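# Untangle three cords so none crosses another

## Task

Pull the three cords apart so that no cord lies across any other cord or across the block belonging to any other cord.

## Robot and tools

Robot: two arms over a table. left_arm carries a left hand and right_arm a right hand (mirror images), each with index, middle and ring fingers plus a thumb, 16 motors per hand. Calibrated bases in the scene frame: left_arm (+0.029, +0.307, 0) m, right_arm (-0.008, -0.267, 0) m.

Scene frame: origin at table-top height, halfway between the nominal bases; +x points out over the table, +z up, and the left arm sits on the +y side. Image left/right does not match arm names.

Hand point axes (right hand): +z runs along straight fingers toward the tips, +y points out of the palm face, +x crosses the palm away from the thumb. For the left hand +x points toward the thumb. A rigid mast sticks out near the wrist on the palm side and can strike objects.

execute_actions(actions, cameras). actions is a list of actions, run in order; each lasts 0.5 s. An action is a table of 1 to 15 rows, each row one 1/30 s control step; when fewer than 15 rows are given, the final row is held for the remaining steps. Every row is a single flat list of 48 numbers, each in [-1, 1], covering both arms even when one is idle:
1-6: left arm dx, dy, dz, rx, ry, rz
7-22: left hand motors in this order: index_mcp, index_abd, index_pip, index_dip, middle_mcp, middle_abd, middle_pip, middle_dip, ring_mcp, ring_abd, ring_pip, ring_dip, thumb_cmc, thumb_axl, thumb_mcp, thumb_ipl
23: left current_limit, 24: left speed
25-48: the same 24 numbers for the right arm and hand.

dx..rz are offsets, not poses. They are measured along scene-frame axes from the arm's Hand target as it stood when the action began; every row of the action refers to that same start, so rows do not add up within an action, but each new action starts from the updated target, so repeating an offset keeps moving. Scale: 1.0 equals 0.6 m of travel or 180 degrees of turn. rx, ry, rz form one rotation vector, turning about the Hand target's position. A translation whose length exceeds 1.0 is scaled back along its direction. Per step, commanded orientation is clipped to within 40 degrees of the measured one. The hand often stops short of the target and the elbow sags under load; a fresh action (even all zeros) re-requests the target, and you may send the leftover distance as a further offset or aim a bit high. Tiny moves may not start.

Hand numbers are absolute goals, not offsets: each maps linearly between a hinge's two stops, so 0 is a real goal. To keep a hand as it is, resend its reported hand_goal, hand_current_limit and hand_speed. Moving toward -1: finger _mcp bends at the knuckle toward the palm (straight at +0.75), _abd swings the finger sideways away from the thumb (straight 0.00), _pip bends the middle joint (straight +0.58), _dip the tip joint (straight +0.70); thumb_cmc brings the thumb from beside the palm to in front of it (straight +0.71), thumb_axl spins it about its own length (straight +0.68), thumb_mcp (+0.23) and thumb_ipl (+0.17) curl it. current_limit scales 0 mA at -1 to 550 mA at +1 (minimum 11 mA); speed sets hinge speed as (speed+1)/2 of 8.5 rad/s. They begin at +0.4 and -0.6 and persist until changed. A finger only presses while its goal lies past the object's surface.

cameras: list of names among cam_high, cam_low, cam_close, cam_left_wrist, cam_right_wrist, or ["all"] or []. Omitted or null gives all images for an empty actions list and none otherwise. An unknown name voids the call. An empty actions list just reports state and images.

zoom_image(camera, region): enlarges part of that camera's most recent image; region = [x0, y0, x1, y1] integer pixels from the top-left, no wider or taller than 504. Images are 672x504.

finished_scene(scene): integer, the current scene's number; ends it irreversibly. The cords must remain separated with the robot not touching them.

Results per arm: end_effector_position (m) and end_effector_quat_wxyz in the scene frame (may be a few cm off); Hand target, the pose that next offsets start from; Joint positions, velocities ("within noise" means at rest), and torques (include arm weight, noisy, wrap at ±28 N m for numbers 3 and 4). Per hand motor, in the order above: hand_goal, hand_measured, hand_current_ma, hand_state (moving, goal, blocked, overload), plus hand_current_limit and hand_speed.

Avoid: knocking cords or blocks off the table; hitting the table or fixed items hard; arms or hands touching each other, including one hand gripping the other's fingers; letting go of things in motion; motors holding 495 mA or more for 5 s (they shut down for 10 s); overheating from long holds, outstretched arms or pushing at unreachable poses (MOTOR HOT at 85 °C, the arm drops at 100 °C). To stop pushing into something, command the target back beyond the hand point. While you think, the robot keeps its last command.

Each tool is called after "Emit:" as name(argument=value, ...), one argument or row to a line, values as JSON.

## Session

Emit:
execute_actions(
  actions=[],
)

Emit:
zoom_image(
  camera="cam_high",
  region=[220, 120, 480, 340],
)

Scene clock: 0.00 s.
left_arm: end_effector_position=(+0.6264, +0.0766, +0.2507) hand_goal=(+0.754, +0.000, +0.576, +0.696, +0.754, +0.000, +0.576, +0.696, +0.754, +0.000, +0.576, +0.696, +0.714, +0.678, +0.226, +0.168) hand_measured=(+0.754, +0.000, +0.576, +0.696, +0.754, +0.000, +0.576, +0.696, +0.754, +0.000, +0.576, +0.696, +0.714, +0.678, +0.226, +0.168) hand_current_ma=(+0, +0, +0, +0, +0, +0, +0, +0, +0, +0, +0, +0, +0, +0, +0, +0) hand_state=(goal, goal, goal, goal, goal, goal, goal, goal, goal, goal, goal, goal, goal, goal, goal, goal) hand_current_limit=0.40 hand_speed=-0.60 end_effector_quat_wxyz=(+0.227, +0.534, +0.814, +0.008) | right_arm: end_effector_position=(+0.2590, -0.4782, +0.1729) hand_goal=(+0.754, +0.000, +0.576, +0.696, +0.754, +0.000, +0.576, +0.696, +0.754, +0.000, +0.576, +0.696, +0.714, +0.678, +0.226, +0.168) hand_measured=(+0.754, +0.000, +0.576, +0.696, +0.754, +0.000, +0.576, +0.696, +0.754, +0.000, +0.576, +0.696, +0.714, +0.678, +0.226, +0.168) hand_current_ma=(+0, +0, +0, +0, +0, +0, +0, +0, +0, +0, +0, +0, +0, +0, +0, +0) hand_state=(goal, goal, goal, goal, goal, goal, goal, goal, goal, goal, goal, goal, goal, goal, goal, goal) hand_current_limit=0.40 hand_speed=-0.60 end_effector_quat_wxyz=(-0.218, +0.772, +0.121, +0.585)
Joint positions: left_arm=[-0.491 1.636 1.519 -0.995 0.026 -0.902] | right_arm=[-1.178 1.193 0.661 -1.553 -1.314 -0.327]
Joint velocities: within noise
Joint torques (N m): no reading
Heat: left arm: hottest elbow 36 °C; right arm: hottest shoulder 32 °C.
Hand target: left_arm +0.6336, +0.0728, +0.2731; +0.249, +0.532, +0.809, +0.010 | right_arm +0.2617, -0.4847, +0.1812; -0.209, +0.772, +0.127, +0.587
camera_calibration:
cam_left_wrist: T_world_to_cam=[[-0.309693, -0.94037, 0.140695, 0.196787], [-0.867785, 0.340012, 0.362409, 0.377407], [-0.388637, -0.00985706, -0.921338, 0.599232], [0, 0, 0, 1]] pos_world=[0.621336, 0.0626363, 0.387632]
cam_right_wrist: T_world_to_cam=[[0.0345737, -0.539048, -0.841565, -0.0933713], [-0.978388, 0.153516, -0.138526, 0.299941], [0.203866, 0.828167, -0.522091, 0.560187], [0, 0, 0, 1]] pos_world=[0.182484, -0.560305, 0.25544]

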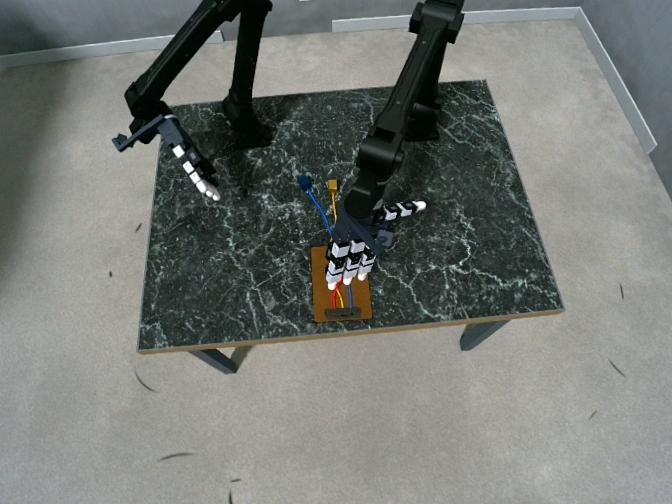

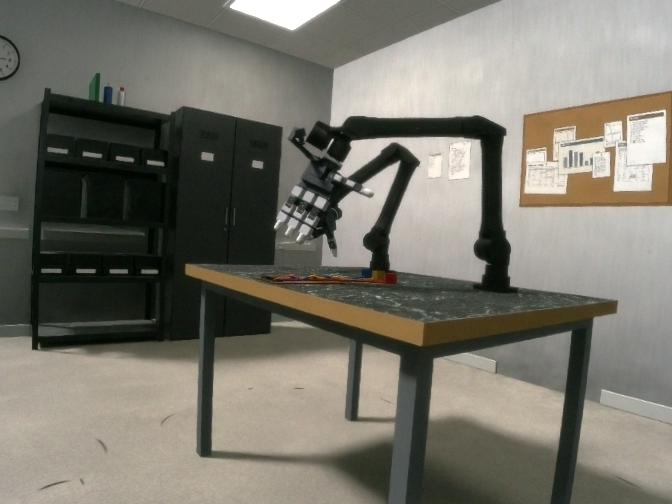

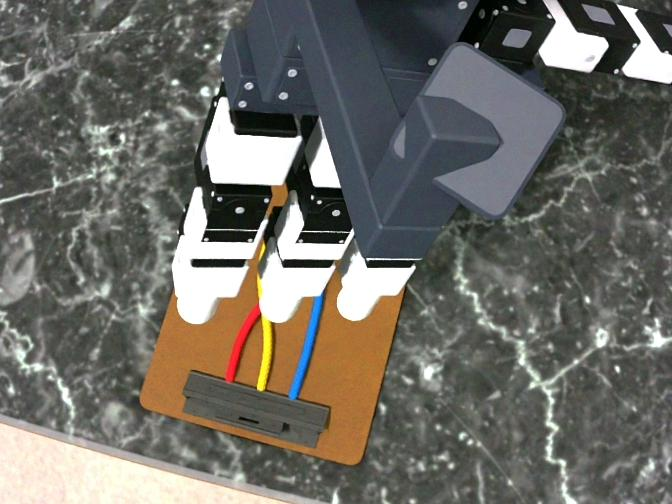

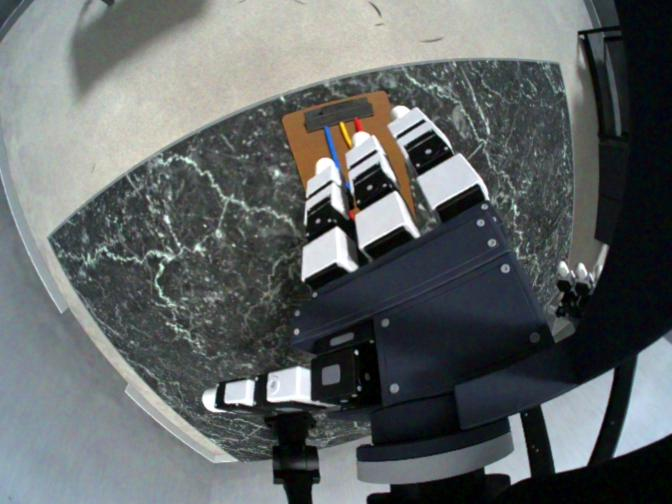

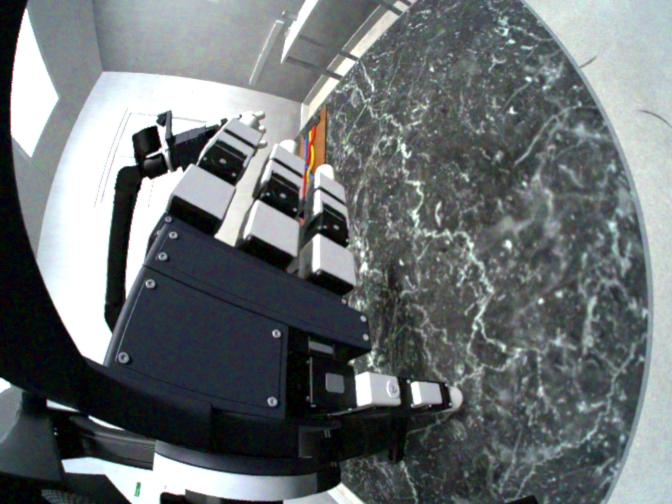

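Scaled by 1.938 from the camera's 672x504 image, which has a finer 960x720 frame.

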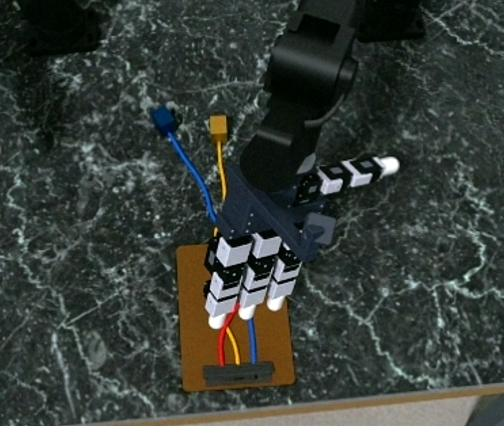

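Emit:
execute_actions(
  actions=[
    [[-0.1,0.1,0.08,0.0401,0.0365,-0.0605,0.754,0.2,0.576,0.696,0.754,-0.2,0.576,0.696,0.95,0,0.95,0.95,0.714,0.678,0.226,0.168,0.4,-0.6,0,0.03,0.08,-0.0907,0.025,0.0844,0.754,0.2,0.576,0.696,0.754,-0.2,0.576,0.696,0.95,0,0.95,0.95,0.714,0.678,0.226,0.168,0.4,-0.6]],
    [[-0.1,0.15,0.05,0.0401,0.0365,-0.0605,0.754,0.2,0.576,0.696,0.754,-0.2,0.576,0.696,0.95,0,0.95,0.95,0.714,0.678,0.226,0.168,0.4,-0.6,0,0.03,0.05,-0.0907,0.025,0.0844,0.754,0.2,0.576,0.696,0.754,-0.2,0.576,0.696,0.95,0,0.95,0.95,0.714,0.678,0.226,0.168,0.4,-0.6]],
    [[-0.1,0.15,0,0.0401,0.0365,-0.0605,0.754,0.2,0.576,0.696,0.754,-0.2,0.576,0.696,0.95,0,0.95,0.95,0.714,0.678,0.226,0.168,0.4,-0.6,0.03,0.03,0.05,-0.0907,0.025,0.0844,0.754,0.2,0.576,0.696,0.754,-0.2,0.576,0.696,0.95,0,0.95,0.95,0.714,0.678,0.226,0.168,0.4,-0.6]],
    [[-0.08,0.1,0,0,0,0,0.754,0.2,0.576,0.696,0.754,-0.2,0.576,0.696,0.95,0,0.95,0.95,0.714,0.678,0.226,0.168,0.4,-0.6,0.03,0.03,0.03,-0.0907,0.025,0.0844,0.754,0.2,0.576,0.696,0.754,-0.2,0.576,0.696,0.95,0,0.95,0.95,0.714,0.678,0.226,0.168,0.4,-0.6]],
    [[0,0,0,0,0,0,0.754,0.2,0.576,0.696,0.754,-0.2,0.576,0.696,0.95,0,0.95,0.95,0.714,0.678,0.226,0.168,0.4,-0.6,0,0,0,-0.0905,0.025,0.0844,0.754,0.2,0.576,0.696,0.754,-0.2,0.576,0.696,0.95,0,0.95,0.95,0.714,0.678,0.226,0.168,0.4,-0.6]],
  ],
  cameras=["cam_high","cam_low","cam_close"],
)

Emit:
zoom_image(
  camera="cam_high",
  region=[260, 140, 440, 320],
)

Scene clock: 20.90 s.
left_arm: end_effector_position=(+0.4084, +0.3717, +0.3544) hand_goal=(+0.754, +0.200, +0.576, +0.696, +0.754, -0.200, +0.576, +0.696, +0.950, +0.000, +0.950, +0.950, +0.714, +0.678, +0.226, +0.168) hand_measured=(+0.754, +0.198, +0.576, +0.696, +0.754, -0.198, +0.576, +0.696, +0.946, +0.000, +0.946, +0.948, +0.714, +0.678, +0.224, +0.168) hand_current_ma=(-5, -10, +3, +0, -2, +12, +3, +0, -25, +0, -23, -13, +0, -4, -18, -2) hand_state=(goal, goal, goal, goal, goal, goal, goal, goal, goal, goal, goal, goal, goal, goal, goal, goal) hand_current_limit=0.40 hand_speed=-0.60 end_effector_quat_wxyz=(+0.031, +0.762, +0.644, +0.054) | right_arm: end_effector_position=(+0.2875, -0.4111, +0.2834) hand_goal=(+0.754, +0.200, +0.576, +0.696, +0.754, -0.200, +0.576, +0.696, +0.950, +0.000, +0.950, +0.950, +0.714, +0.678, +0.226, +0.168) hand_measured=(+0.754, +0.200, +0.576, +0.696, +0.754, -0.196, +0.576, +0.696, +0.946, +0.002, +0.946, +0.948, +0.716, +0.678, +0.222, +0.168) hand_current_ma=(+0, +1, +1, +0, -1, +7, +1, +0, -10, +2, -8, -5, +2, -1, -11, -1) hand_state=(goal, goal, goal, goal, goal, goal, goal, goal, goal, goal, goal, goal, goal, goal, goal, goal) hand_current_limit=0.40 hand_speed=-0.60 end_effector_quat_wxyz=(+0.007, +0.583, +0.813, +0.005)
Joint positions: left_arm=[0.19 1.063 1.314 -1.698 0.001 0.36] | right_arm=[-0.62 0.997 1.112 -1.672 -0.011 -0.958]
Joint torques (N m): left_arm=[-0.09 -2.73 9.26 0.99 -0.01 0.14] | right_arm=[1.61 -4.84 13.72 -0.25 0.34 -0.13]
Heat: left arm: hottest elbow 41 °C; right arm: hottest elbow 33 °C.
Hand target: left_arm +0.4055, +0.3727, +0.3511; +0.000, +0.766, +0.643, +0.000 | right_arm +0.2976, -0.4127, +0.3071; +0.000, +0.574, +0.819, +0.000
Off the commanded pose: left_arm 0.004 m, 7 deg | right_arm 0.026 m, 2 deg.
joint sent to its limit (left arm) — joint 4 (wrist pitch), lower limit. The joint targets are off in orientation, not in position.
joint sent to its limit (right arm) — joint 4 (wrist pitch), lower limit. The joint targets are off in orientation, not in position.
Images, in order (width x height): cam_high 672x504, cam_low 672x504, cam_close 672x504.

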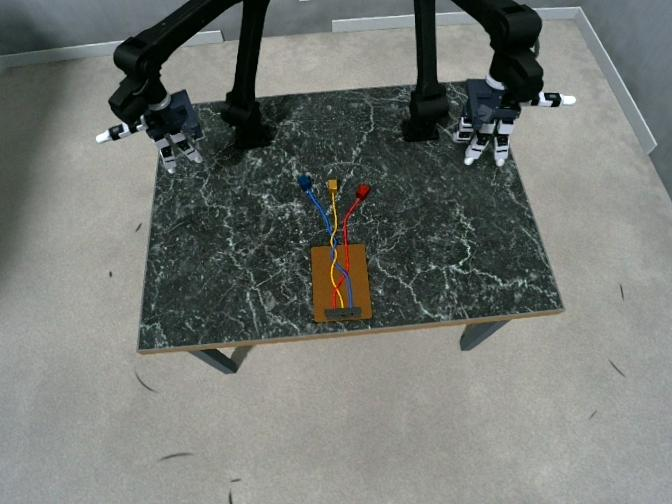

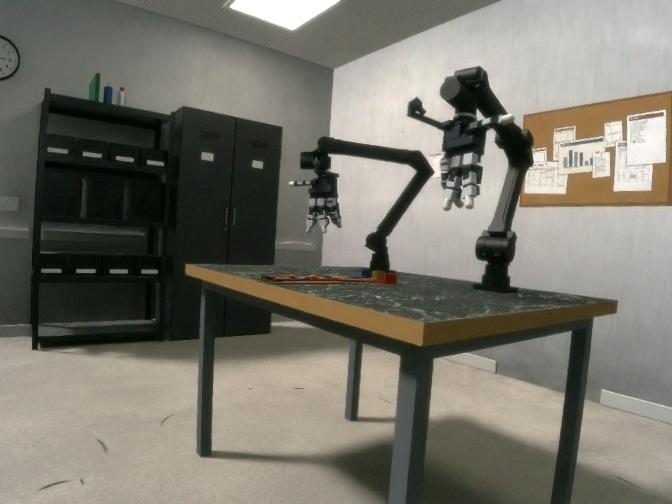

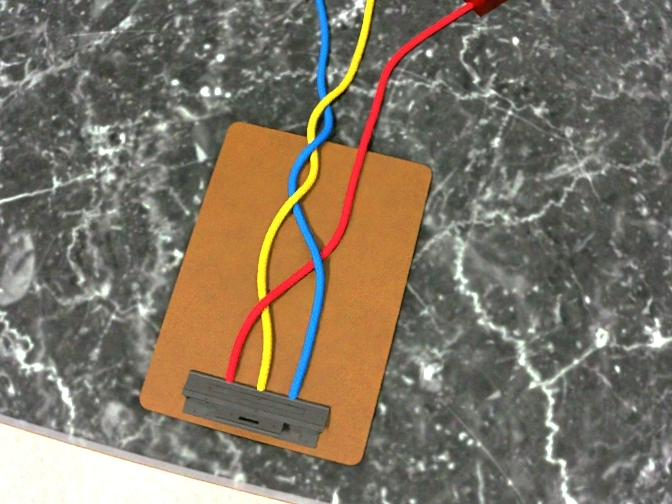

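Scaled by 2.800 from the camera's 672x504 image, which has a finer 960x720 frame.

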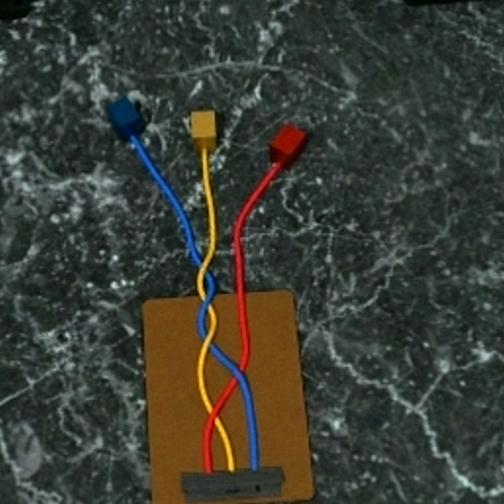

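Emit:
zoom_image(
  camera="cam_close",
  region=[200, 0, 500, 225],
)

Emit:
zoom_image(
  camera="cam_close",
  region=[200, 180, 440, 420],
)

Scaled by 1.680 from the camera's 672x504 image, which has a finer 960x720 frame.

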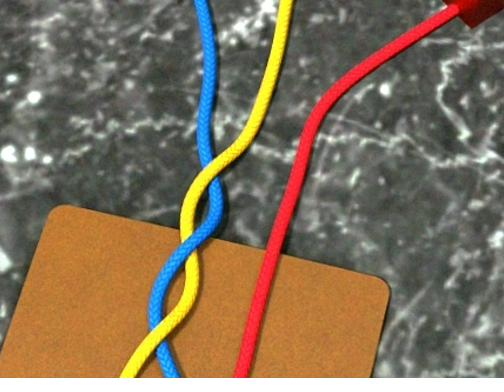

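Scaled by 2.100 from the camera's 672x504 image, which has a finer 960x720 frame.

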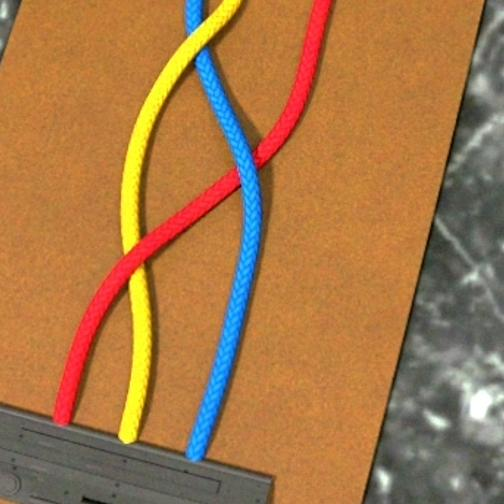

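Emit:
execute_actions(
  actions=[
    [[0,0,0,0,0,0,0.754,0.2,0.576,0.696,0.754,-0.2,0.576,0.696,0.95,0,0.95,0.95,0.714,0.678,0.226,0.168,0.4,-0.8,0.006,0.17,-0.03,0,0,-0.035,0.754,0.2,0.576,0.696,0.754,-0.2,0.576,0.696,0.95,0,0.95,0.95,0.714,0.678,0.226,0.168,0.4,-0.8]],
    [[0,0,0,0,0,0,0.754,0.2,0.576,0.696,0.754,-0.2,0.576,0.696,0.95,0,0.95,0.95,0.714,0.678,0.226,0.168,0.4,-0.8,0.006,0.17,-0.03,0,0,-0.035,0.754,0.2,0.576,0.696,0.754,-0.2,0.576,0.696,0.95,0,0.95,0.95,0.714,0.678,0.226,0.168,0.4,-0.8]],
    [[0,0,0,0,0,0,0.754,0.2,0.576,0.696,0.754,-0.2,0.576,0.696,0.95,0,0.95,0.95,0.714,0.678,0.226,0.168,0.4,-0.8,0.006,0.17,-0.03,0,0,-0.035,0.754,0.2,0.576,0.696,0.754,-0.2,0.576,0.696,0.95,0,0.95,0.95,0.714,0.678,0.226,0.168,0.4,-0.8]],
    [[0,0,0,0,0,0,0.754,0.2,0.576,0.696,0.754,-0.2,0.576,0.696,0.95,0,0.95,0.95,0.714,0.678,0.226,0.168,0.4,-0.8,0.005,0.172,-0.05,0,0,-0.034,0.754,0.2,0.576,0.696,0.754,-0.2,0.576,0.696,0.95,0,0.95,0.95,0.714,0.678,0.226,0.168,0.4,-0.8]],
    [[0,0,0,0,0,0,0.754,0.2,0.576,0.696,0.754,-0.2,0.576,0.696,0.95,0,0.95,0.95,0.714,0.678,0.226,0.168,0.4,-0.8,0,0,-0.08,0,0,0,0.754,0.2,0.576,0.696,0.754,-0.2,0.576,0.696,0.95,0,0.95,0.95,0.714,0.678,0.226,0.168,0.4,-0.8]],
  ],
  cameras=["cam_high"],
)

Emit:
zoom_image(
  camera="cam_high",
  region=[270, 100, 390, 220],
)

Scene clock: 86.83 s.
left_arm: end_effector_position=(+0.4084, +0.3717, +0.3544) hand_goal=(+0.754, +0.200, +0.576, +0.696, +0.754, -0.200, +0.576, +0.696, +0.950, +0.000, +0.950, +0.950, +0.714, +0.678, +0.226, +0.168) hand_measured=(+0.754, +0.198, +0.576, +0.696, +0.754, -0.198, +0.576, +0.696, +0.946, +0.000, +0.946, +0.948, +0.714, +0.678, +0.224, +0.168) hand_current_ma=(-5, -10, +3, +0, -2, +12, +3, +0, -25, +0, -23, -13, +0, -4, -18, -2) hand_state=(goal, goal, goal, goal, goal, goal, goal, goal, goal, goal, goal, goal, goal, goal, goal, goal) hand_current_limit=0.40 hand_speed=-0.80 end_effector_quat_wxyz=(+0.031, +0.762, +0.644, +0.054) | right_arm: end_effector_position=(+0.3077, -0.0052, +0.1750) hand_goal=(+0.754, +0.200, +0.576, +0.696, +0.754, -0.200, +0.576, +0.696, +0.950, +0.000, +0.950, +0.950, +0.714, +0.678, +0.226, +0.168) hand_measured=(+0.754, +0.200, +0.576, +0.696, +0.754, -0.198, +0.576, +0.696, +0.946, +0.002, +0.946, +0.948, +0.714, +0.678, +0.222, +0.168) hand_current_ma=(-1, +0, +1, +0, -1, +4, +1, +0, -10, +1, -8, -5, +1, -1, -11, -1) hand_state=(goal, goal, goal, goal, goal, goal, goal, goal, goal, goal, goal, goal, goal, goal, goal, goal) hand_current_limit=0.40 hand_speed=-0.80 end_effector_quat_wxyz=(-0.001, +0.733, +0.680, -0.007)
Joint positions: left_arm=[0.19 1.063 1.314 -1.698 0.001 0.361] | right_arm=[0.905 1.35 1.107 -1.342 -0.004 0.971]
Joint torques (N m): left_arm=[0.03 -2.61 9.2 0.85 -0.02 0.14] | right_arm=[0.5 -9.82 8.81 0.61 0.42 0.02]
Heat: left arm: hottest elbow 39 °C; right arm: hottest elbow 43 °C.
Hand target: left_arm +0.4055, +0.3727, +0.3511; +0.000, +0.766, +0.643, +0.000 | right_arm +0.3115, -0.0035, +0.1752; +0.000, +0.737, +0.675, +0.000
Off the commanded pose: left_arm 0.004 m, 7 deg | right_arm 0.004 m, 1 deg.
joint sent to its limit (left arm) — joint 4 (wrist pitch), lower limit. The joint targets are off in orientation, not in position.
Images, in order (width x height): cam_high 672x504.

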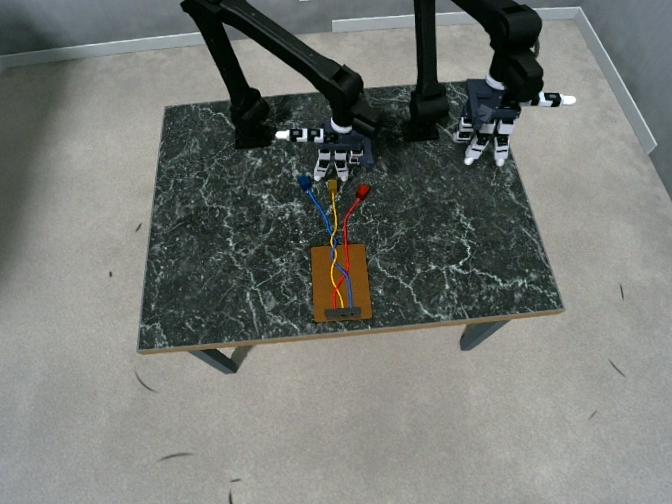

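Scaled by 4.200 from the camera's 672x504 image, which has a finer 960x720 frame.

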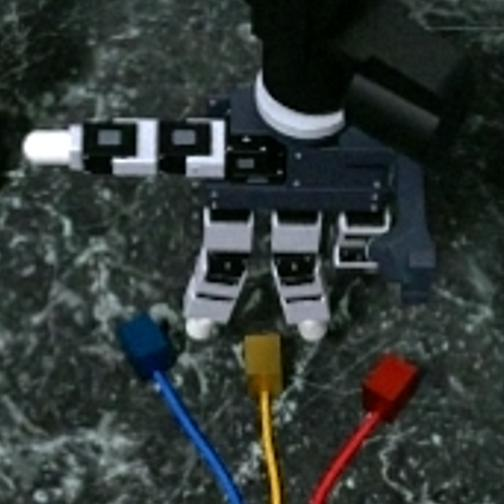

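Emit:
execute_actions(
  actions=[
    [[0,0,0,0,0,0,0.754,0.2,0.576,0.696,0.754,-0.2,0.576,0.696,0.95,0,0.95,0.95,0.714,0.678,0.226,0.168,0.4,-0.8,0.01,0.01,-0.02,0,0,0,0.754,0.2,0.576,0.696,0.754,-0.2,0.576,0.696,0.95,0,0.95,0.95,0.714,0.678,0.226,0.168,0.4,-0.8]],
    [[0,0,0,0,0,0,0.754,0.2,0.576,0.696,0.754,-0.2,0.576,0.696,0.95,0,0.95,0.95,0.714,0.678,0.226,0.168,0.4,-0.8,0,0,-0.035,0,0,0,0.754,0.2,0.576,0.696,0.754,-0.2,0.576,0.696,0.95,0,0.95,0.95,0.714,0.678,0.226,0.168,0.4,-0.8]],
  ],
  cameras=["cam_high"],
)

Emit:
zoom_image(
  camera="cam_high",
  region=[270, 100, 390, 220],
)

Scene clock: 96.60 s.
left_arm: end_effector_position=(+0.4084, +0.3717, +0.3544) hand_goal=(+0.754, +0.200, +0.576, +0.696, +0.754, -0.200, +0.576, +0.696, +0.950, +0.000, +0.950, +0.950, +0.714, +0.678, +0.226, +0.168) hand_measured=(+0.754, +0.198, +0.576, +0.696, +0.754, -0.198, +0.576, +0.696, +0.946, +0.000, +0.946, +0.948, +0.714, +0.678, +0.224, +0.168) hand_current_ma=(-5, -10, +3, +0, -2, +12, +3, +0, -25, +0, -23, -13, +0, -4, -18, -2) hand_state=(goal, goal, goal, goal, goal, goal, goal, goal, goal, goal, goal, goal, goal, goal, goal, goal) hand_current_limit=0.40 hand_speed=-0.80 end_effector_quat_wxyz=(+0.031, +0.762, +0.644, +0.054) | right_arm: end_effector_position=(+0.3130, +0.0014, +0.1421) hand_goal=(+0.754, +0.200, +0.576, +0.696, +0.754, -0.200, +0.576, +0.696, +0.950, +0.000, +0.950, +0.950, +0.714, +0.678, +0.226, +0.168) hand_measured=(+0.754, +0.200, +0.576, +0.696, +0.754, -0.198, +0.576, +0.696, +0.946, +0.002, +0.946, +0.948, +0.714, +0.678, +0.222, +0.168) hand_current_ma=(-1, +0, +1, +0, -1, +4, +1, +0, -10, +1, -8, -5, +1, -1, -11, -1) hand_state=(goal, goal, goal, goal, goal, goal, goal, goal, goal, goal, goal, goal, goal, goal, goal, goal) hand_current_limit=0.40 hand_speed=-0.80 end_effector_quat_wxyz=(-0.001, +0.734, +0.679, -0.007)
Joint positions: left_arm=[0.19 1.063 1.314 -1.698 0.001 0.361] | right_arm=[0.905 1.397 1.064 -1.251 -0.004 0.972]
Joint torques (N m): left_arm=[-0.15 -3.19 9.44 1.1 0.02 0.16] | right_arm=[0.32 -10.29 8.53 0.57 0.42 -0.03]
Heat: left arm: hottest elbow 39 °C; right arm: hottest elbow 42 °C.
Hand target: left_arm +0.4055, +0.3727, +0.3511; +0.000, +0.766, +0.643, +0.000 | right_arm +0.3174, +0.0025, +0.1423; +0.000, +0.737, +0.675, +0.000
Off the commanded pose: left_arm 0.004 m, 7 deg | right_arm 0.005 m, 1 deg.
joint sent to its limit (left arm) — joint 4 (wrist pitch), lower limit. The joint targets are off in orientation, not in position.
Images, in order (width x height): cam_high 672x504.

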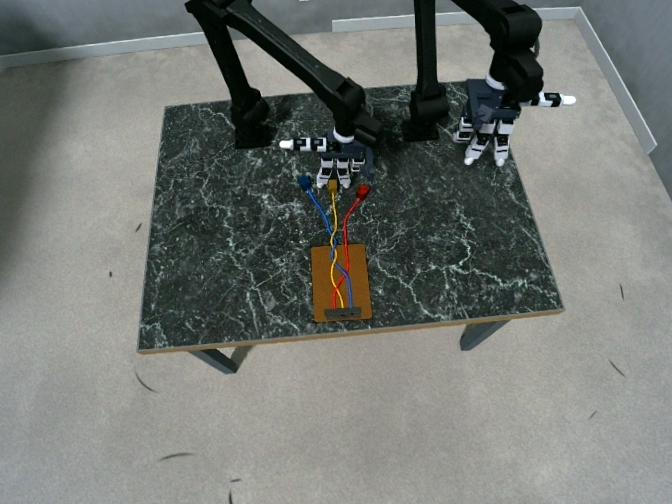

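Scaled by 4.200 from the camera's 672x504 image, which has a finer 960x720 frame.

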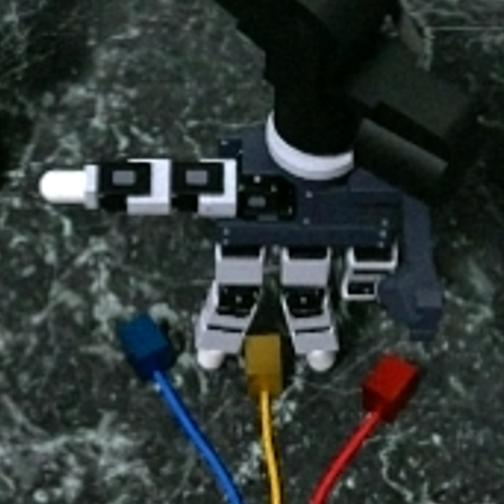

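Emit:
execute_actions(
  actions=[
    [[0,0,0,0,0,0,0.754,0.2,0.576,0.696,0.754,-0.2,0.576,0.696,0.95,0,0.95,0.95,0.714,0.678,0.226,0.168,0.4,-0.8,0,0,0,0,0,0,0.754,0.0,0.576,0.696,0.754,0.0,0.576,0.696,0.95,0,0.95,0.95,0.714,0.678,0.226,0.168,0.4,-0.75]],
    [[0,0,0,0,0,0,0.754,0.2,0.576,0.696,0.754,-0.2,0.576,0.696,0.95,0,0.95,0.95,0.714,0.678,0.226,0.168,0.4,-0.8,0,0,0,0,0,0,0.754,-0.1,0.576,0.696,0.754,0.1,0.576,0.696,0.95,0,0.95,0.95,0.714,0.678,0.226,0.168,0.4,-0.75]],
    [[0,0,0,0,0,0,0.754,0.2,0.576,0.696,0.754,-0.2,0.576,0.696,0.95,0,0.95,0.95,0.714,0.678,0.226,0.168,0.4,-0.8,0,0,0,0,0,0,0.754,-0.1,0.576,0.696,0.754,0.1,0.576,0.696,0.95,0,0.95,0.95,0.714,0.678,0.226,0.168,0.4,-0.75]],
  ],
)

Emit:
execute_actions(
  actions=[
    [[0,0,0,0,0,0,0.754,0.2,0.576,0.696,0.754,-0.2,0.576,0.696,0.95,0,0.95,0.95,0.714,0.678,0.226,0.168,0.4,-0.8,0,0,0.083,0,0,0,0.754,-0.1,0.576,0.696,0.754,0.1,0.576,0.696,0.95,0,0.95,0.95,0.714,0.678,0.226,0.168,0.4,-0.8]],
    [[0,0,0,0,0,0,0.754,0.2,0.576,0.696,0.754,-0.2,0.576,0.696,0.95,0,0.95,0.95,0.714,0.678,0.226,0.168,0.4,-0.8,0.017,0,0.058,0,0,0,0.754,-0.1,0.576,0.696,0.754,0.1,0.576,0.696,0.95,0,0.95,0.95,0.714,0.678,0.226,0.168,0.4,-0.8]],
  ],
  cameras=["cam_high","cam_low","cam_close"],
)

Scene clock: 110.03 s.
left_arm: end_effector_position=(+0.4084, +0.3717, +0.3544) hand_goal=(+0.754, +0.200, +0.576, +0.696, +0.754, -0.200, +0.576, +0.696, +0.950, +0.000, +0.950, +0.950, +0.714, +0.678, +0.226, +0.168) hand_measured=(+0.754, +0.198, +0.576, +0.696, +0.754, -0.198, +0.576, +0.696, +0.946, +0.000, +0.946, +0.948, +0.714, +0.678, +0.224, +0.168) hand_current_ma=(-5, -10, +3, +0, -2, +12, +3, +0, -25, +0, -23, -13, +0, -4, -18, -2) hand_state=(goal, goal, goal, goal, goal, goal, goal, goal, goal, goal, goal, goal, goal, goal, goal, goal) hand_current_limit=0.40 hand_speed=-0.80 end_effector_quat_wxyz=(+0.031, +0.762, +0.644, +0.054) | right_arm: end_effector_position=(+0.3131, +0.0014, +0.1422) hand_goal=(+0.754, -0.100, +0.576, +0.696, +0.754, +0.100, +0.576, +0.696, +0.950, +0.000, +0.950, +0.950, +0.714, +0.678, +0.226, +0.168) hand_measured=(+0.754, +0.000, +0.576, +0.696, +0.754, -0.008, +0.576, +0.696, +0.946, +0.002, +0.946, +0.948, +0.714, +0.678, +0.222, +0.168) hand_current_ma=(-1, +332, +1, +0, -1, -361, +1, +0, -10, +1, -8, -5, +1, -1, -11, -1) hand_state=(goal, blocked, goal, goal, goal, blocked, goal, goal, goal, goal, goal, goal, goal, goal, goal, goal) hand_current_limit=0.40 hand_speed=-0.75 end_effector_quat_wxyz=(-0.001, +0.734, +0.679, -0.007)
Joint positions: left_arm=[0.19 1.063 1.314 -1.698 0.001 0.361] | right_arm=[0.905 1.397 1.064 -1.25 -0.003 0.972]
Joint torques (N m): left_arm=[-0.5 -3.02 9.22 1.1 0.02 0.14] | right_arm=[0.32 -10.29 8.53 0.55 0.4 -0.03]
Heat: left arm: hottest elbow 39 °C; right arm: hottest elbow 40 °C.
Hand target: left_arm +0.4055, +0.3727, +0.3511; +0.000, +0.766, +0.643, +0.000 | right_arm +0.3175, +0.0025, +0.1423; +0.000, +0.737, +0.675, +0.000
Off the commanded pose: left_arm 0.004 m, 7 deg | right_arm 0.005 m, 1 deg.
joint sent to its limit (left arm) — joint 4 (wrist pitch), lower limit. The joint targets are off in orientation, not in position.

Scene clock: 111.30 s.
left_arm: end_effector_position=(+0.4084, +0.3717, +0.3544) hand_goal=(+0.754, +0.200, +0.576, +0.696, +0.754, -0.200, +0.576, +0.696, +0.950, +0.000, +0.950, +0.950, +0.714, +0.678, +0.226, +0.168) hand_measured=(+0.754, +0.198, +0.576, +0.696, +0.754, -0.198, +0.576, +0.696, +0.946, +0.000, +0.946, +0.948, +0.714, +0.678, +0.224, +0.168) hand_current_ma=(-5, -10, +3, +0, -2, +12, +3, +0, -25, +0, -23, -13, +0, -4, -18, -2) hand_state=(goal, goal, goal, goal, goal, goal, goal, goal, goal, goal, goal, goal, goal, goal, goal, goal) hand_current_limit=0.40 hand_speed=-0.80 end_effector_quat_wxyz=(+0.031, +0.762, +0.644, +0.054) | right_arm: end_effector_position=(+0.3141, -0.0032, +0.2017) hand_goal=(+0.754, -0.100, +0.576, +0.696, +0.754, +0.100, +0.576, +0.696, +0.950, +0.000, +0.950, +0.950, +0.714, +0.678, +0.226, +0.168) hand_measured=(+0.752, +0.000, +0.576, +0.696, +0.754, -0.008, +0.576, +0.696, +0.946, +0.002, +0.946, +0.948, +0.714, +0.678, +0.222, +0.168) hand_current_ma=(-5, +330, +1, +0, -2, -361, +1, +0, -10, +1, -8, -5, +1, -1, -11, -1) hand_state=(goal, blocked, goal, goal, goal, blocked, goal, goal, goal, goal, goal, goal, goal, goal, goal, goal) hand_current_limit=0.40 hand_speed=-0.80 end_effector_quat_wxyz=(+0.003, +0.735, +0.678, -0.024)
Joint positions: left_arm=[0.19 1.063 1.314 -1.698 0.001 0.361] | right_arm=[0.897 1.373 1.203 -1.449 -0.001 0.967]
Joint torques (N m): left_arm=[-0.38 -3.19 9.25 1.02 0.05 0.13] | right_arm=[-0.44 -11.16 13.16 -0.75 0.36 -0.16]
Heat: left arm: hottest elbow 39 °C; right arm: hottest elbow 40 °C.
Hand target: left_arm +0.4055, +0.3727, +0.3511; +0.000, +0.766, +0.643, +0.000 | right_arm +0.3276, +0.0025, +0.2267; +0.000, +0.737, +0.675, -0.001
Off the commanded pose: left_arm 0.004 m, 7 deg | right_arm 0.029 m, 3 deg.
joint sent to its limit (left arm) — joint 4 (wrist pitch), lower limit. The joint targets are off in orientation, not in position.
Images, in order (width x height): cam_high 672x504, cam_low 672x504, cam_close 672x504.

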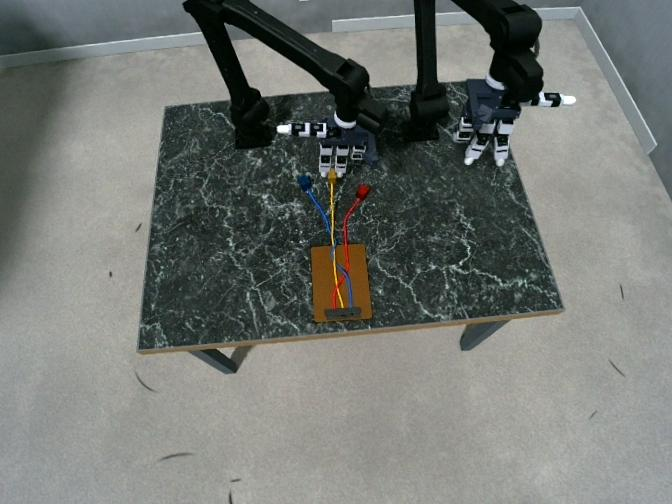

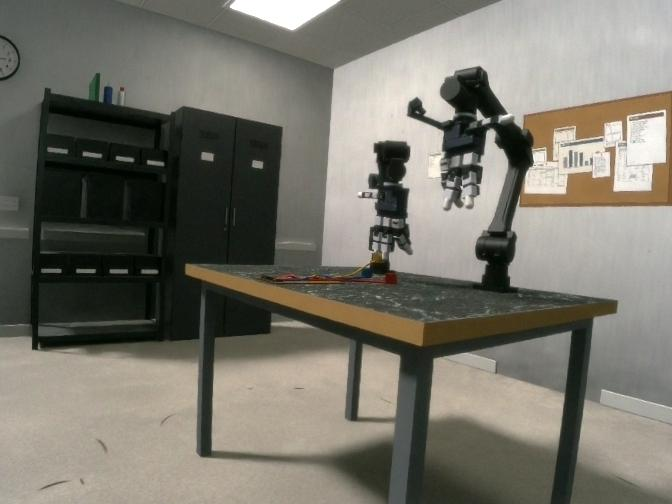

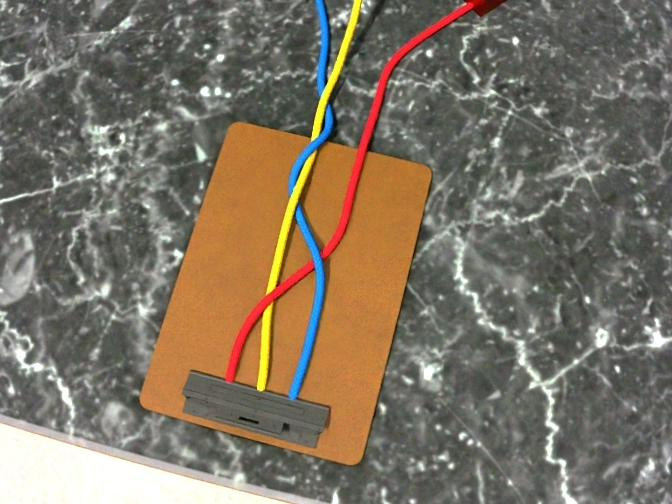

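Emit:
execute_actions(
  actions=[
    [[0,0,0,0,0,0,0.754,0.2,0.576,0.696,0.754,-0.2,0.576,0.696,0.95,0,0.95,0.95,0.714,0.678,0.226,0.168,0.4,-0.8,0.01,-0.09,0.025,0,0,0.05,0.754,-0.1,0.576,0.696,0.754,0.1,0.576,0.696,0.95,0,0.95,0.95,0.714,0.678,0.226,0.168,0.4,-0.8]],
    [[0,0,0,0,0,0,0.754,0.2,0.576,0.696,0.754,-0.2,0.576,0.696,0.95,0,0.95,0.95,0.714,0.678,0.226,0.168,0.4,-0.8,0.01,-0.1,0,0,0,0.056,0.754,-0.1,0.576,0.696,0.754,0.1,0.576,0.696,0.95,0,0.95,0.95,0.714,0.678,0.226,0.168,0.4,-0.8]],
    [[0,0,0,0,0,0,0.754,0.2,0.576,0.696,0.754,-0.2,0.576,0.696,0.95,0,0.95,0.95,0.714,0.678,0.226,0.168,0.4,-0.8,0,-0.056,-0.04,0,0,0.05,0.754,-0.1,0.576,0.696,0.754,0.1,0.576,0.696,0.95,0,0.95,0.95,0.714,0.678,0.226,0.168,0.4,-0.8]],
    [[0,0,0,0,0,0,0.754,0.2,0.576,0.696,0.754,-0.2,0.576,0.696,0.95,0,0.95,0.95,0.714,0.678,0.226,0.168,0.4,-0.8,0,0,-0.07,0,0,0,0.754,-0.1,0.576,0.696,0.754,0.1,0.576,0.696,0.95,0,0.95,0.95,0.714,0.678,0.226,0.168,0.4,-0.8]],
  ],
  cameras=["cam_high","cam_low","cam_close"],
)

Emit:
zoom_image(
  camera="cam_high",
  region=[230, 120, 410, 300],
)

Emit:
zoom_image(
  camera="cam_low",
  region=[290, 200, 430, 340],
)

Scene clock: 124.30 s.
left_arm: end_effector_position=(+0.4084, +0.3717, +0.3544) hand_goal=(+0.754, +0.200, +0.576, +0.696, +0.754, -0.200, +0.576, +0.696, +0.950, +0.000, +0.950, +0.950, +0.714, +0.678, +0.226, +0.168) hand_measured=(+0.754, +0.198, +0.576, +0.696, +0.754, -0.198, +0.576, +0.696, +0.946, +0.000, +0.946, +0.948, +0.714, +0.678, +0.224, +0.168) hand_current_ma=(-5, -10, +3, +0, -2, +12, +3, +0, -25, +0, -23, -13, +0, -4, -18, -2) hand_state=(goal, goal, goal, goal, goal, goal, goal, goal, goal, goal, goal, goal, goal, goal, goal, goal) hand_current_limit=0.40 hand_speed=-0.80 end_effector_quat_wxyz=(+0.031, +0.762, +0.644, +0.054) | right_arm: end_effector_position=(+0.3325, -0.1431, +0.1718) hand_goal=(+0.754, -0.100, +0.576, +0.696, +0.754, +0.100, +0.576, +0.696, +0.950, +0.000, +0.950, +0.950, +0.714, +0.678, +0.226, +0.168) hand_measured=(+0.746, -0.002, +0.572, +0.694, +0.750, -0.008, +0.574, +0.696, +0.946, +0.000, +0.946, +0.948, +0.714, +0.678, +0.222, +0.168) hand_current_ma=(-21, +321, -9, -3, -11, -361, -5, -1, -10, +1, -8, -5, +0, -1, -11, -1) hand_state=(goal, blocked, goal, goal, goal, blocked, goal, goal, goal, goal, goal, goal, goal, goal, goal, goal) hand_current_limit=0.40 hand_speed=-0.80 end_effector_quat_wxyz=(-0.004, +0.548, +0.836, -0.010)
Joint positions: left_arm=[0.19 1.063 1.314 -1.698 0.001 0.361] | right_arm=[0.426 1.092 0.889 -1.388 0.004 0.006]
Joint torques (N m): left_arm=[-0.09 -2.96 9.32 1.01 -0.04 0.14] | right_arm=[-0.5 -6.24 9.32 0.59 0.19 -0.16]
Heat: left arm: hottest elbow 39 °C; right arm: hottest elbow 40 °C.
Hand target: left_arm +0.4055, +0.3727, +0.3511; +0.000, +0.766, +0.643, +0.000 | right_arm +0.3396, -0.1450, +0.1757; +0.000, +0.551, +0.834, +0.000
Off the commanded pose: left_arm 0.004 m, 7 deg | right_arm 0.008 m, 1 deg.
joint sent to its limit (left arm) — joint 4 (wrist pitch), lower limit. The joint targets are off in orientation, not in position.
Images, in order (width x height): cam_high 672x504, cam_low 672x504, cam_close 672x504.

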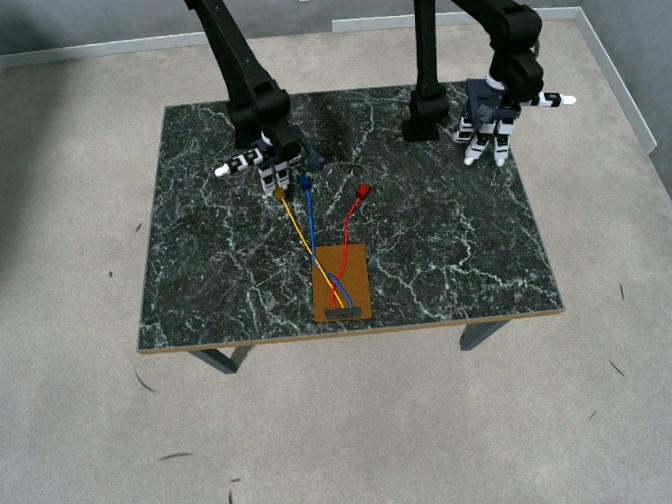

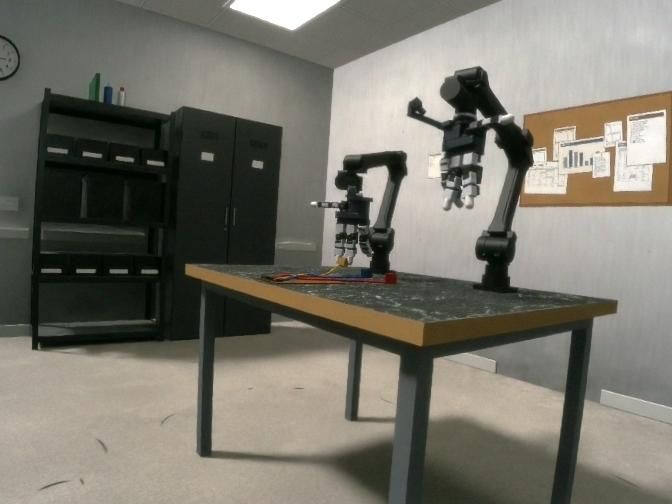

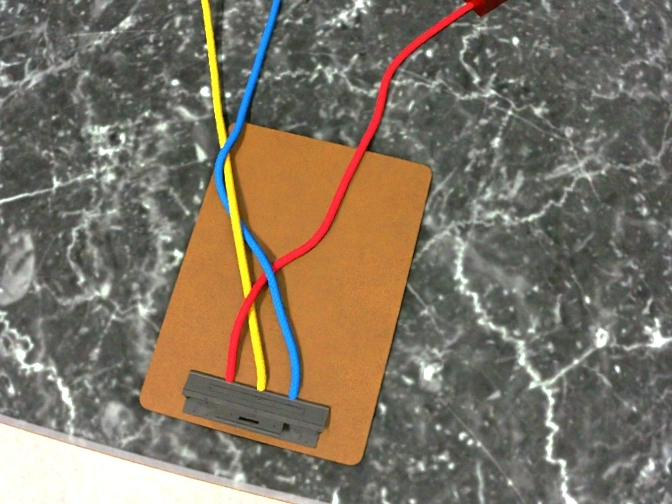

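Scaled by 2.800 from the camera's 672x504 image, which has a finer 960x720 frame.

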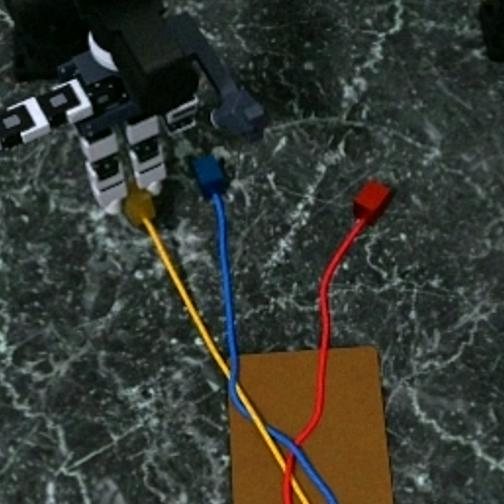

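Scaled by 3.600 from the camera's 672x504 image, which has a finer 960x720 frame.

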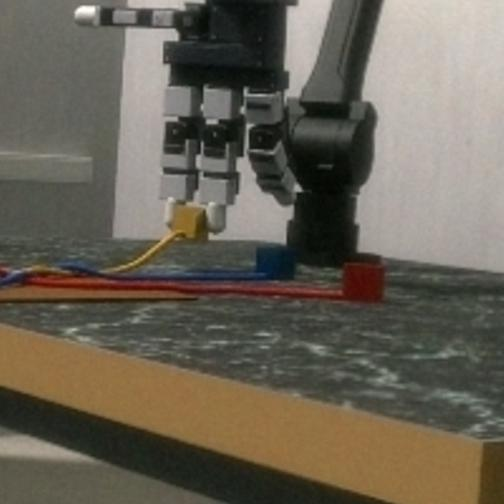

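Emit:
execute_actions(
  actions=[
    [[0,0,0,0,0,0,0.754,0.2,0.576,0.696,0.754,-0.2,0.576,0.696,0.95,0,0.95,0.95,0.714,0.678,0.226,0.168,0.4,-0.8,0,0,-0.06,0,0,0,0.754,-0.1,0.576,0.696,0.754,0.1,0.576,0.696,0.95,0,0.95,0.95,0.714,0.678,0.226,0.168,0.4,-0.8]],
    [[0,0,0,0,0,0,0.754,0.2,0.576,0.696,0.754,-0.2,0.576,0.696,0.95,0,0.95,0.95,0.714,0.678,0.226,0.168,0.4,-0.8,0,0,-0.004,0,0,0,0.754,-0.1,0.576,0.696,0.754,0.1,0.576,0.696,0.95,0,0.95,0.95,0.714,0.678,0.226,0.168,0.4,-0.8]],
  ],
  cameras=["cam_low"],
)

Emit:
zoom_image(
  camera="cam_low",
  region=[290, 200, 430, 340],
)

Scene clock: 132.67 s.
left_arm: end_effector_position=(+0.4084, +0.3717, +0.3544) hand_goal=(+0.754, +0.200, +0.576, +0.696, +0.754, -0.200, +0.576, +0.696, +0.950, +0.000, +0.950, +0.950, +0.714, +0.678, +0.226, +0.168) hand_measured=(+0.754, +0.198, +0.576, +0.696, +0.754, -0.198, +0.576, +0.696, +0.946, +0.000, +0.946, +0.948, +0.714, +0.678, +0.224, +0.168) hand_current_ma=(-5, -10, +3, +0, -2, +12, +3, +0, -25, +0, -23, -13, +0, -4, -18, -2) hand_state=(goal, goal, goal, goal, goal, goal, goal, goal, goal, goal, goal, goal, goal, goal, goal, goal) hand_current_limit=0.40 hand_speed=-0.80 end_effector_quat_wxyz=(+0.031, +0.762, +0.644, +0.054) | right_arm: end_effector_position=(+0.3334, -0.1427, +0.1396) hand_goal=(+0.754, -0.100, +0.576, +0.696, +0.754, +0.100, +0.576, +0.696, +0.950, +0.000, +0.950, +0.950, +0.714, +0.678, +0.226, +0.168) hand_measured=(+0.756, -0.002, +0.576, +0.696, +0.760, -0.008, +0.580, +0.696, +0.946, +0.000, +0.946, +0.948, +0.714, +0.678, +0.222, +0.168) hand_current_ma=(+2, +321, +0, -1, +17, -361, +8, +0, -10, +1, -8, -5, +0, -1, -11, -1) hand_state=(goal, blocked, goal, goal, goal, blocked, goal, goal, goal, goal, goal, goal, goal, goal, goal, goal) hand_current_limit=0.40 hand_speed=-0.80 end_effector_quat_wxyz=(-0.002, +0.548, +0.836, -0.006)
Joint positions: left_arm=[0.19 1.063 1.314 -1.698 0.001 0.361] | right_arm=[0.426 1.114 0.816 -1.285 0.004 0.006]
Joint torques (N m): left_arm=[0.15 -3.19 9.32 0.9 0 0.14] | right_arm=[-0.44 -5.77 8.27 1.05 0.19 -0.16]
Heat: left arm: hottest elbow 39 °C; right arm: hottest elbow 40 °C.
Hand target: left_arm +0.4055, +0.3727, +0.3511; +0.000, +0.766, +0.643, +0.000 | right_arm +0.3397, -0.1451, +0.1374; +0.000, +0.552, +0.834, +0.000
Off the commanded pose: left_arm 0.004 m, 7 deg | right_arm 0.007 m, 1 deg.
joint sent to its limit (left arm) — joint 4 (wrist pitch), lower limit. The joint targets are off in orientation, not in position.
Images, in order (width x height): cam_low 672x504.

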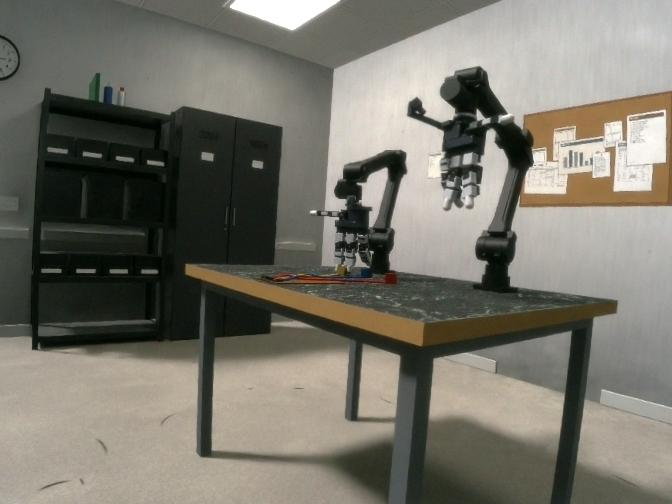

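Scaled by 3.600 from the camera's 672x504 image, which has a finer 960x720 frame.

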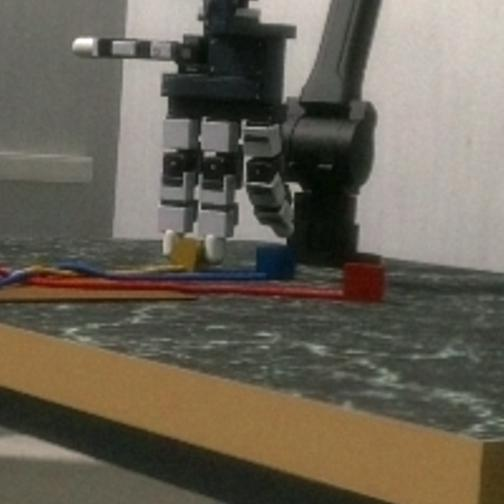

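Emit:
execute_actions(
  actions=[
    [[0,0,0,0,0,0,0.754,0.2,0.576,0.696,0.754,-0.2,0.576,0.696,0.95,0,0.95,0.95,0.714,0.678,0.226,0.168,0.4,-0.8,0,0,0,0,0,0,0.754,0.05,0.576,0.696,0.754,-0.05,0.576,0.696,0.95,0,0.95,0.95,0.714,0.678,0.226,0.168,0.4,-0.8]],
    [[0,0,0,0,0,0,0.754,0.2,0.576,0.696,0.754,-0.2,0.576,0.696,0.95,0,0.95,0.95,0.714,0.678,0.226,0.168,0.4,-0.8,0,0,0,0,0,0,0.754,0.2,0.576,0.696,0.754,-0.2,0.576,0.696,0.95,0,0.95,0.95,0.714,0.678,0.226,0.168,0.4,-0.75]],
    [[0,0,0,0,0,0,0.754,0.2,0.576,0.696,0.754,-0.2,0.576,0.696,0.95,0,0.95,0.95,0.714,0.678,0.226,0.168,0.4,-0.8,0,0,0.05,0,0,0,0.754,0.2,0.576,0.696,0.754,-0.2,0.576,0.696,0.95,0,0.95,0.95,0.714,0.678,0.226,0.168,0.4,-0.8]],
    [[0,0,0,0,0,0,0.754,0.2,0.576,0.696,0.754,-0.2,0.576,0.696,0.95,0,0.95,0.95,0.714,0.678,0.226,0.168,0.4,-0.8,-0.05,0,0.1,0,0,0,0.754,0.2,0.576,0.696,0.754,-0.2,0.576,0.696,0.95,0,0.95,0.95,0.714,0.678,0.226,0.168,0.4,-0.8]],
  ],
  cameras=["cam_high","cam_close"],
)

Emit:
zoom_image(
  camera="cam_high",
  region=[250, 130, 390, 270],
)

Scene clock: 140.97 s.
left_arm: end_effector_position=(+0.4084, +0.3717, +0.3544) hand_goal=(+0.754, +0.200, +0.576, +0.696, +0.754, -0.200, +0.576, +0.696, +0.950, +0.000, +0.950, +0.950, +0.714, +0.678, +0.226, +0.168) hand_measured=(+0.754, +0.198, +0.576, +0.696, +0.754, -0.198, +0.576, +0.696, +0.946, +0.000, +0.946, +0.948, +0.714, +0.678, +0.224, +0.168) hand_current_ma=(-5, -10, +3, +0, -2, +12, +3, +0, -25, +0, -23, -13, +0, -4, -18, -2) hand_state=(goal, goal, goal, goal, goal, goal, goal, goal, goal, goal, goal, goal, goal, goal, goal, goal) hand_current_limit=0.40 hand_speed=-0.80 end_effector_quat_wxyz=(+0.031, +0.762, +0.644, +0.054) | right_arm: end_effector_position=(+0.3011, -0.1546, +0.2072) hand_goal=(+0.754, +0.200, +0.576, +0.696, +0.754, -0.200, +0.576, +0.696, +0.950, +0.000, +0.950, +0.950, +0.714, +0.678, +0.226, +0.168) hand_measured=(+0.752, +0.194, +0.576, +0.696, +0.752, -0.194, +0.578, +0.696, +0.944, +0.000, +0.946, +0.948, +0.714, +0.678, +0.222, +0.168) hand_current_ma=(-3, -10, +0, -1, -3, +9, +3, +0, -12, +1, -8, -5, +0, -1, -11, -1) hand_state=(goal, goal, goal, goal, goal, goal, goal, goal, goal, goal, goal, goal, goal, goal, goal, goal) hand_current_limit=0.40 hand_speed=-0.80 end_effector_quat_wxyz=(-0.007, +0.554, +0.832, -0.014)
Joint positions: left_arm=[0.19 1.063 1.314 -1.698 0.001 0.361] | right_arm=[0.439 0.989 0.918 -1.53 0.002 0.032]
Joint torques (N m): left_arm=[0.09 -2.67 9.33 0.85 -0.04 0.16] | right_arm=[1.73 -4.48 13.01 -0.49 0.21 0]
Heat: left arm: hottest elbow 39 °C; right arm: hottest elbow 40 °C.
Hand target: left_arm +0.4055, +0.3727, +0.3511; +0.000, +0.766, +0.643, +0.000 | right_arm +0.3097, -0.1451, +0.2274; +0.000, +0.552, +0.834, +0.000
Off the commanded pose: left_arm 0.004 m, 7 deg | right_arm 0.024 m, 2 deg.
joint sent to its limit (left arm) — joint 4 (wrist pitch), lower limit. The joint targets are off in orientation, not in position.
Images, in order (width x height): cam_high 672x504, cam_close 672x504.

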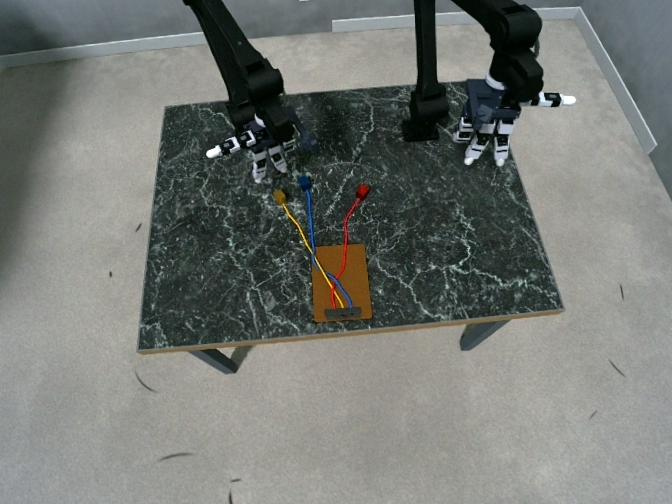

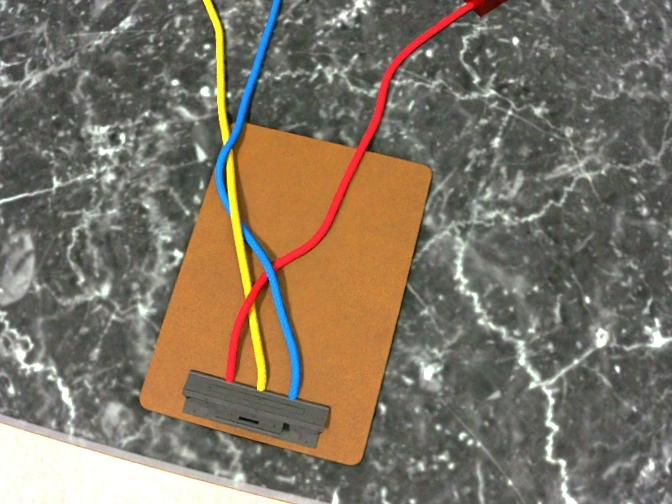

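Scaled by 3.600 from the camera's 672x504 image, which has a finer 960x720 frame.

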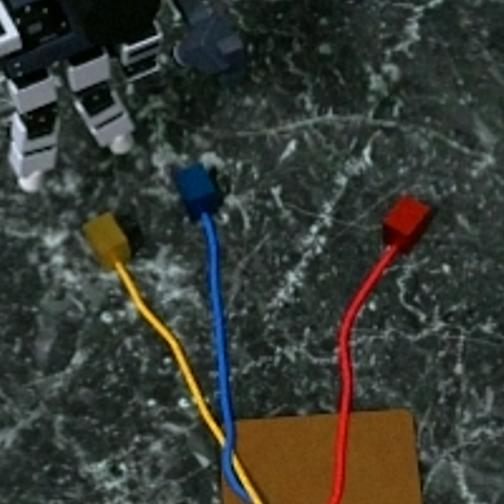

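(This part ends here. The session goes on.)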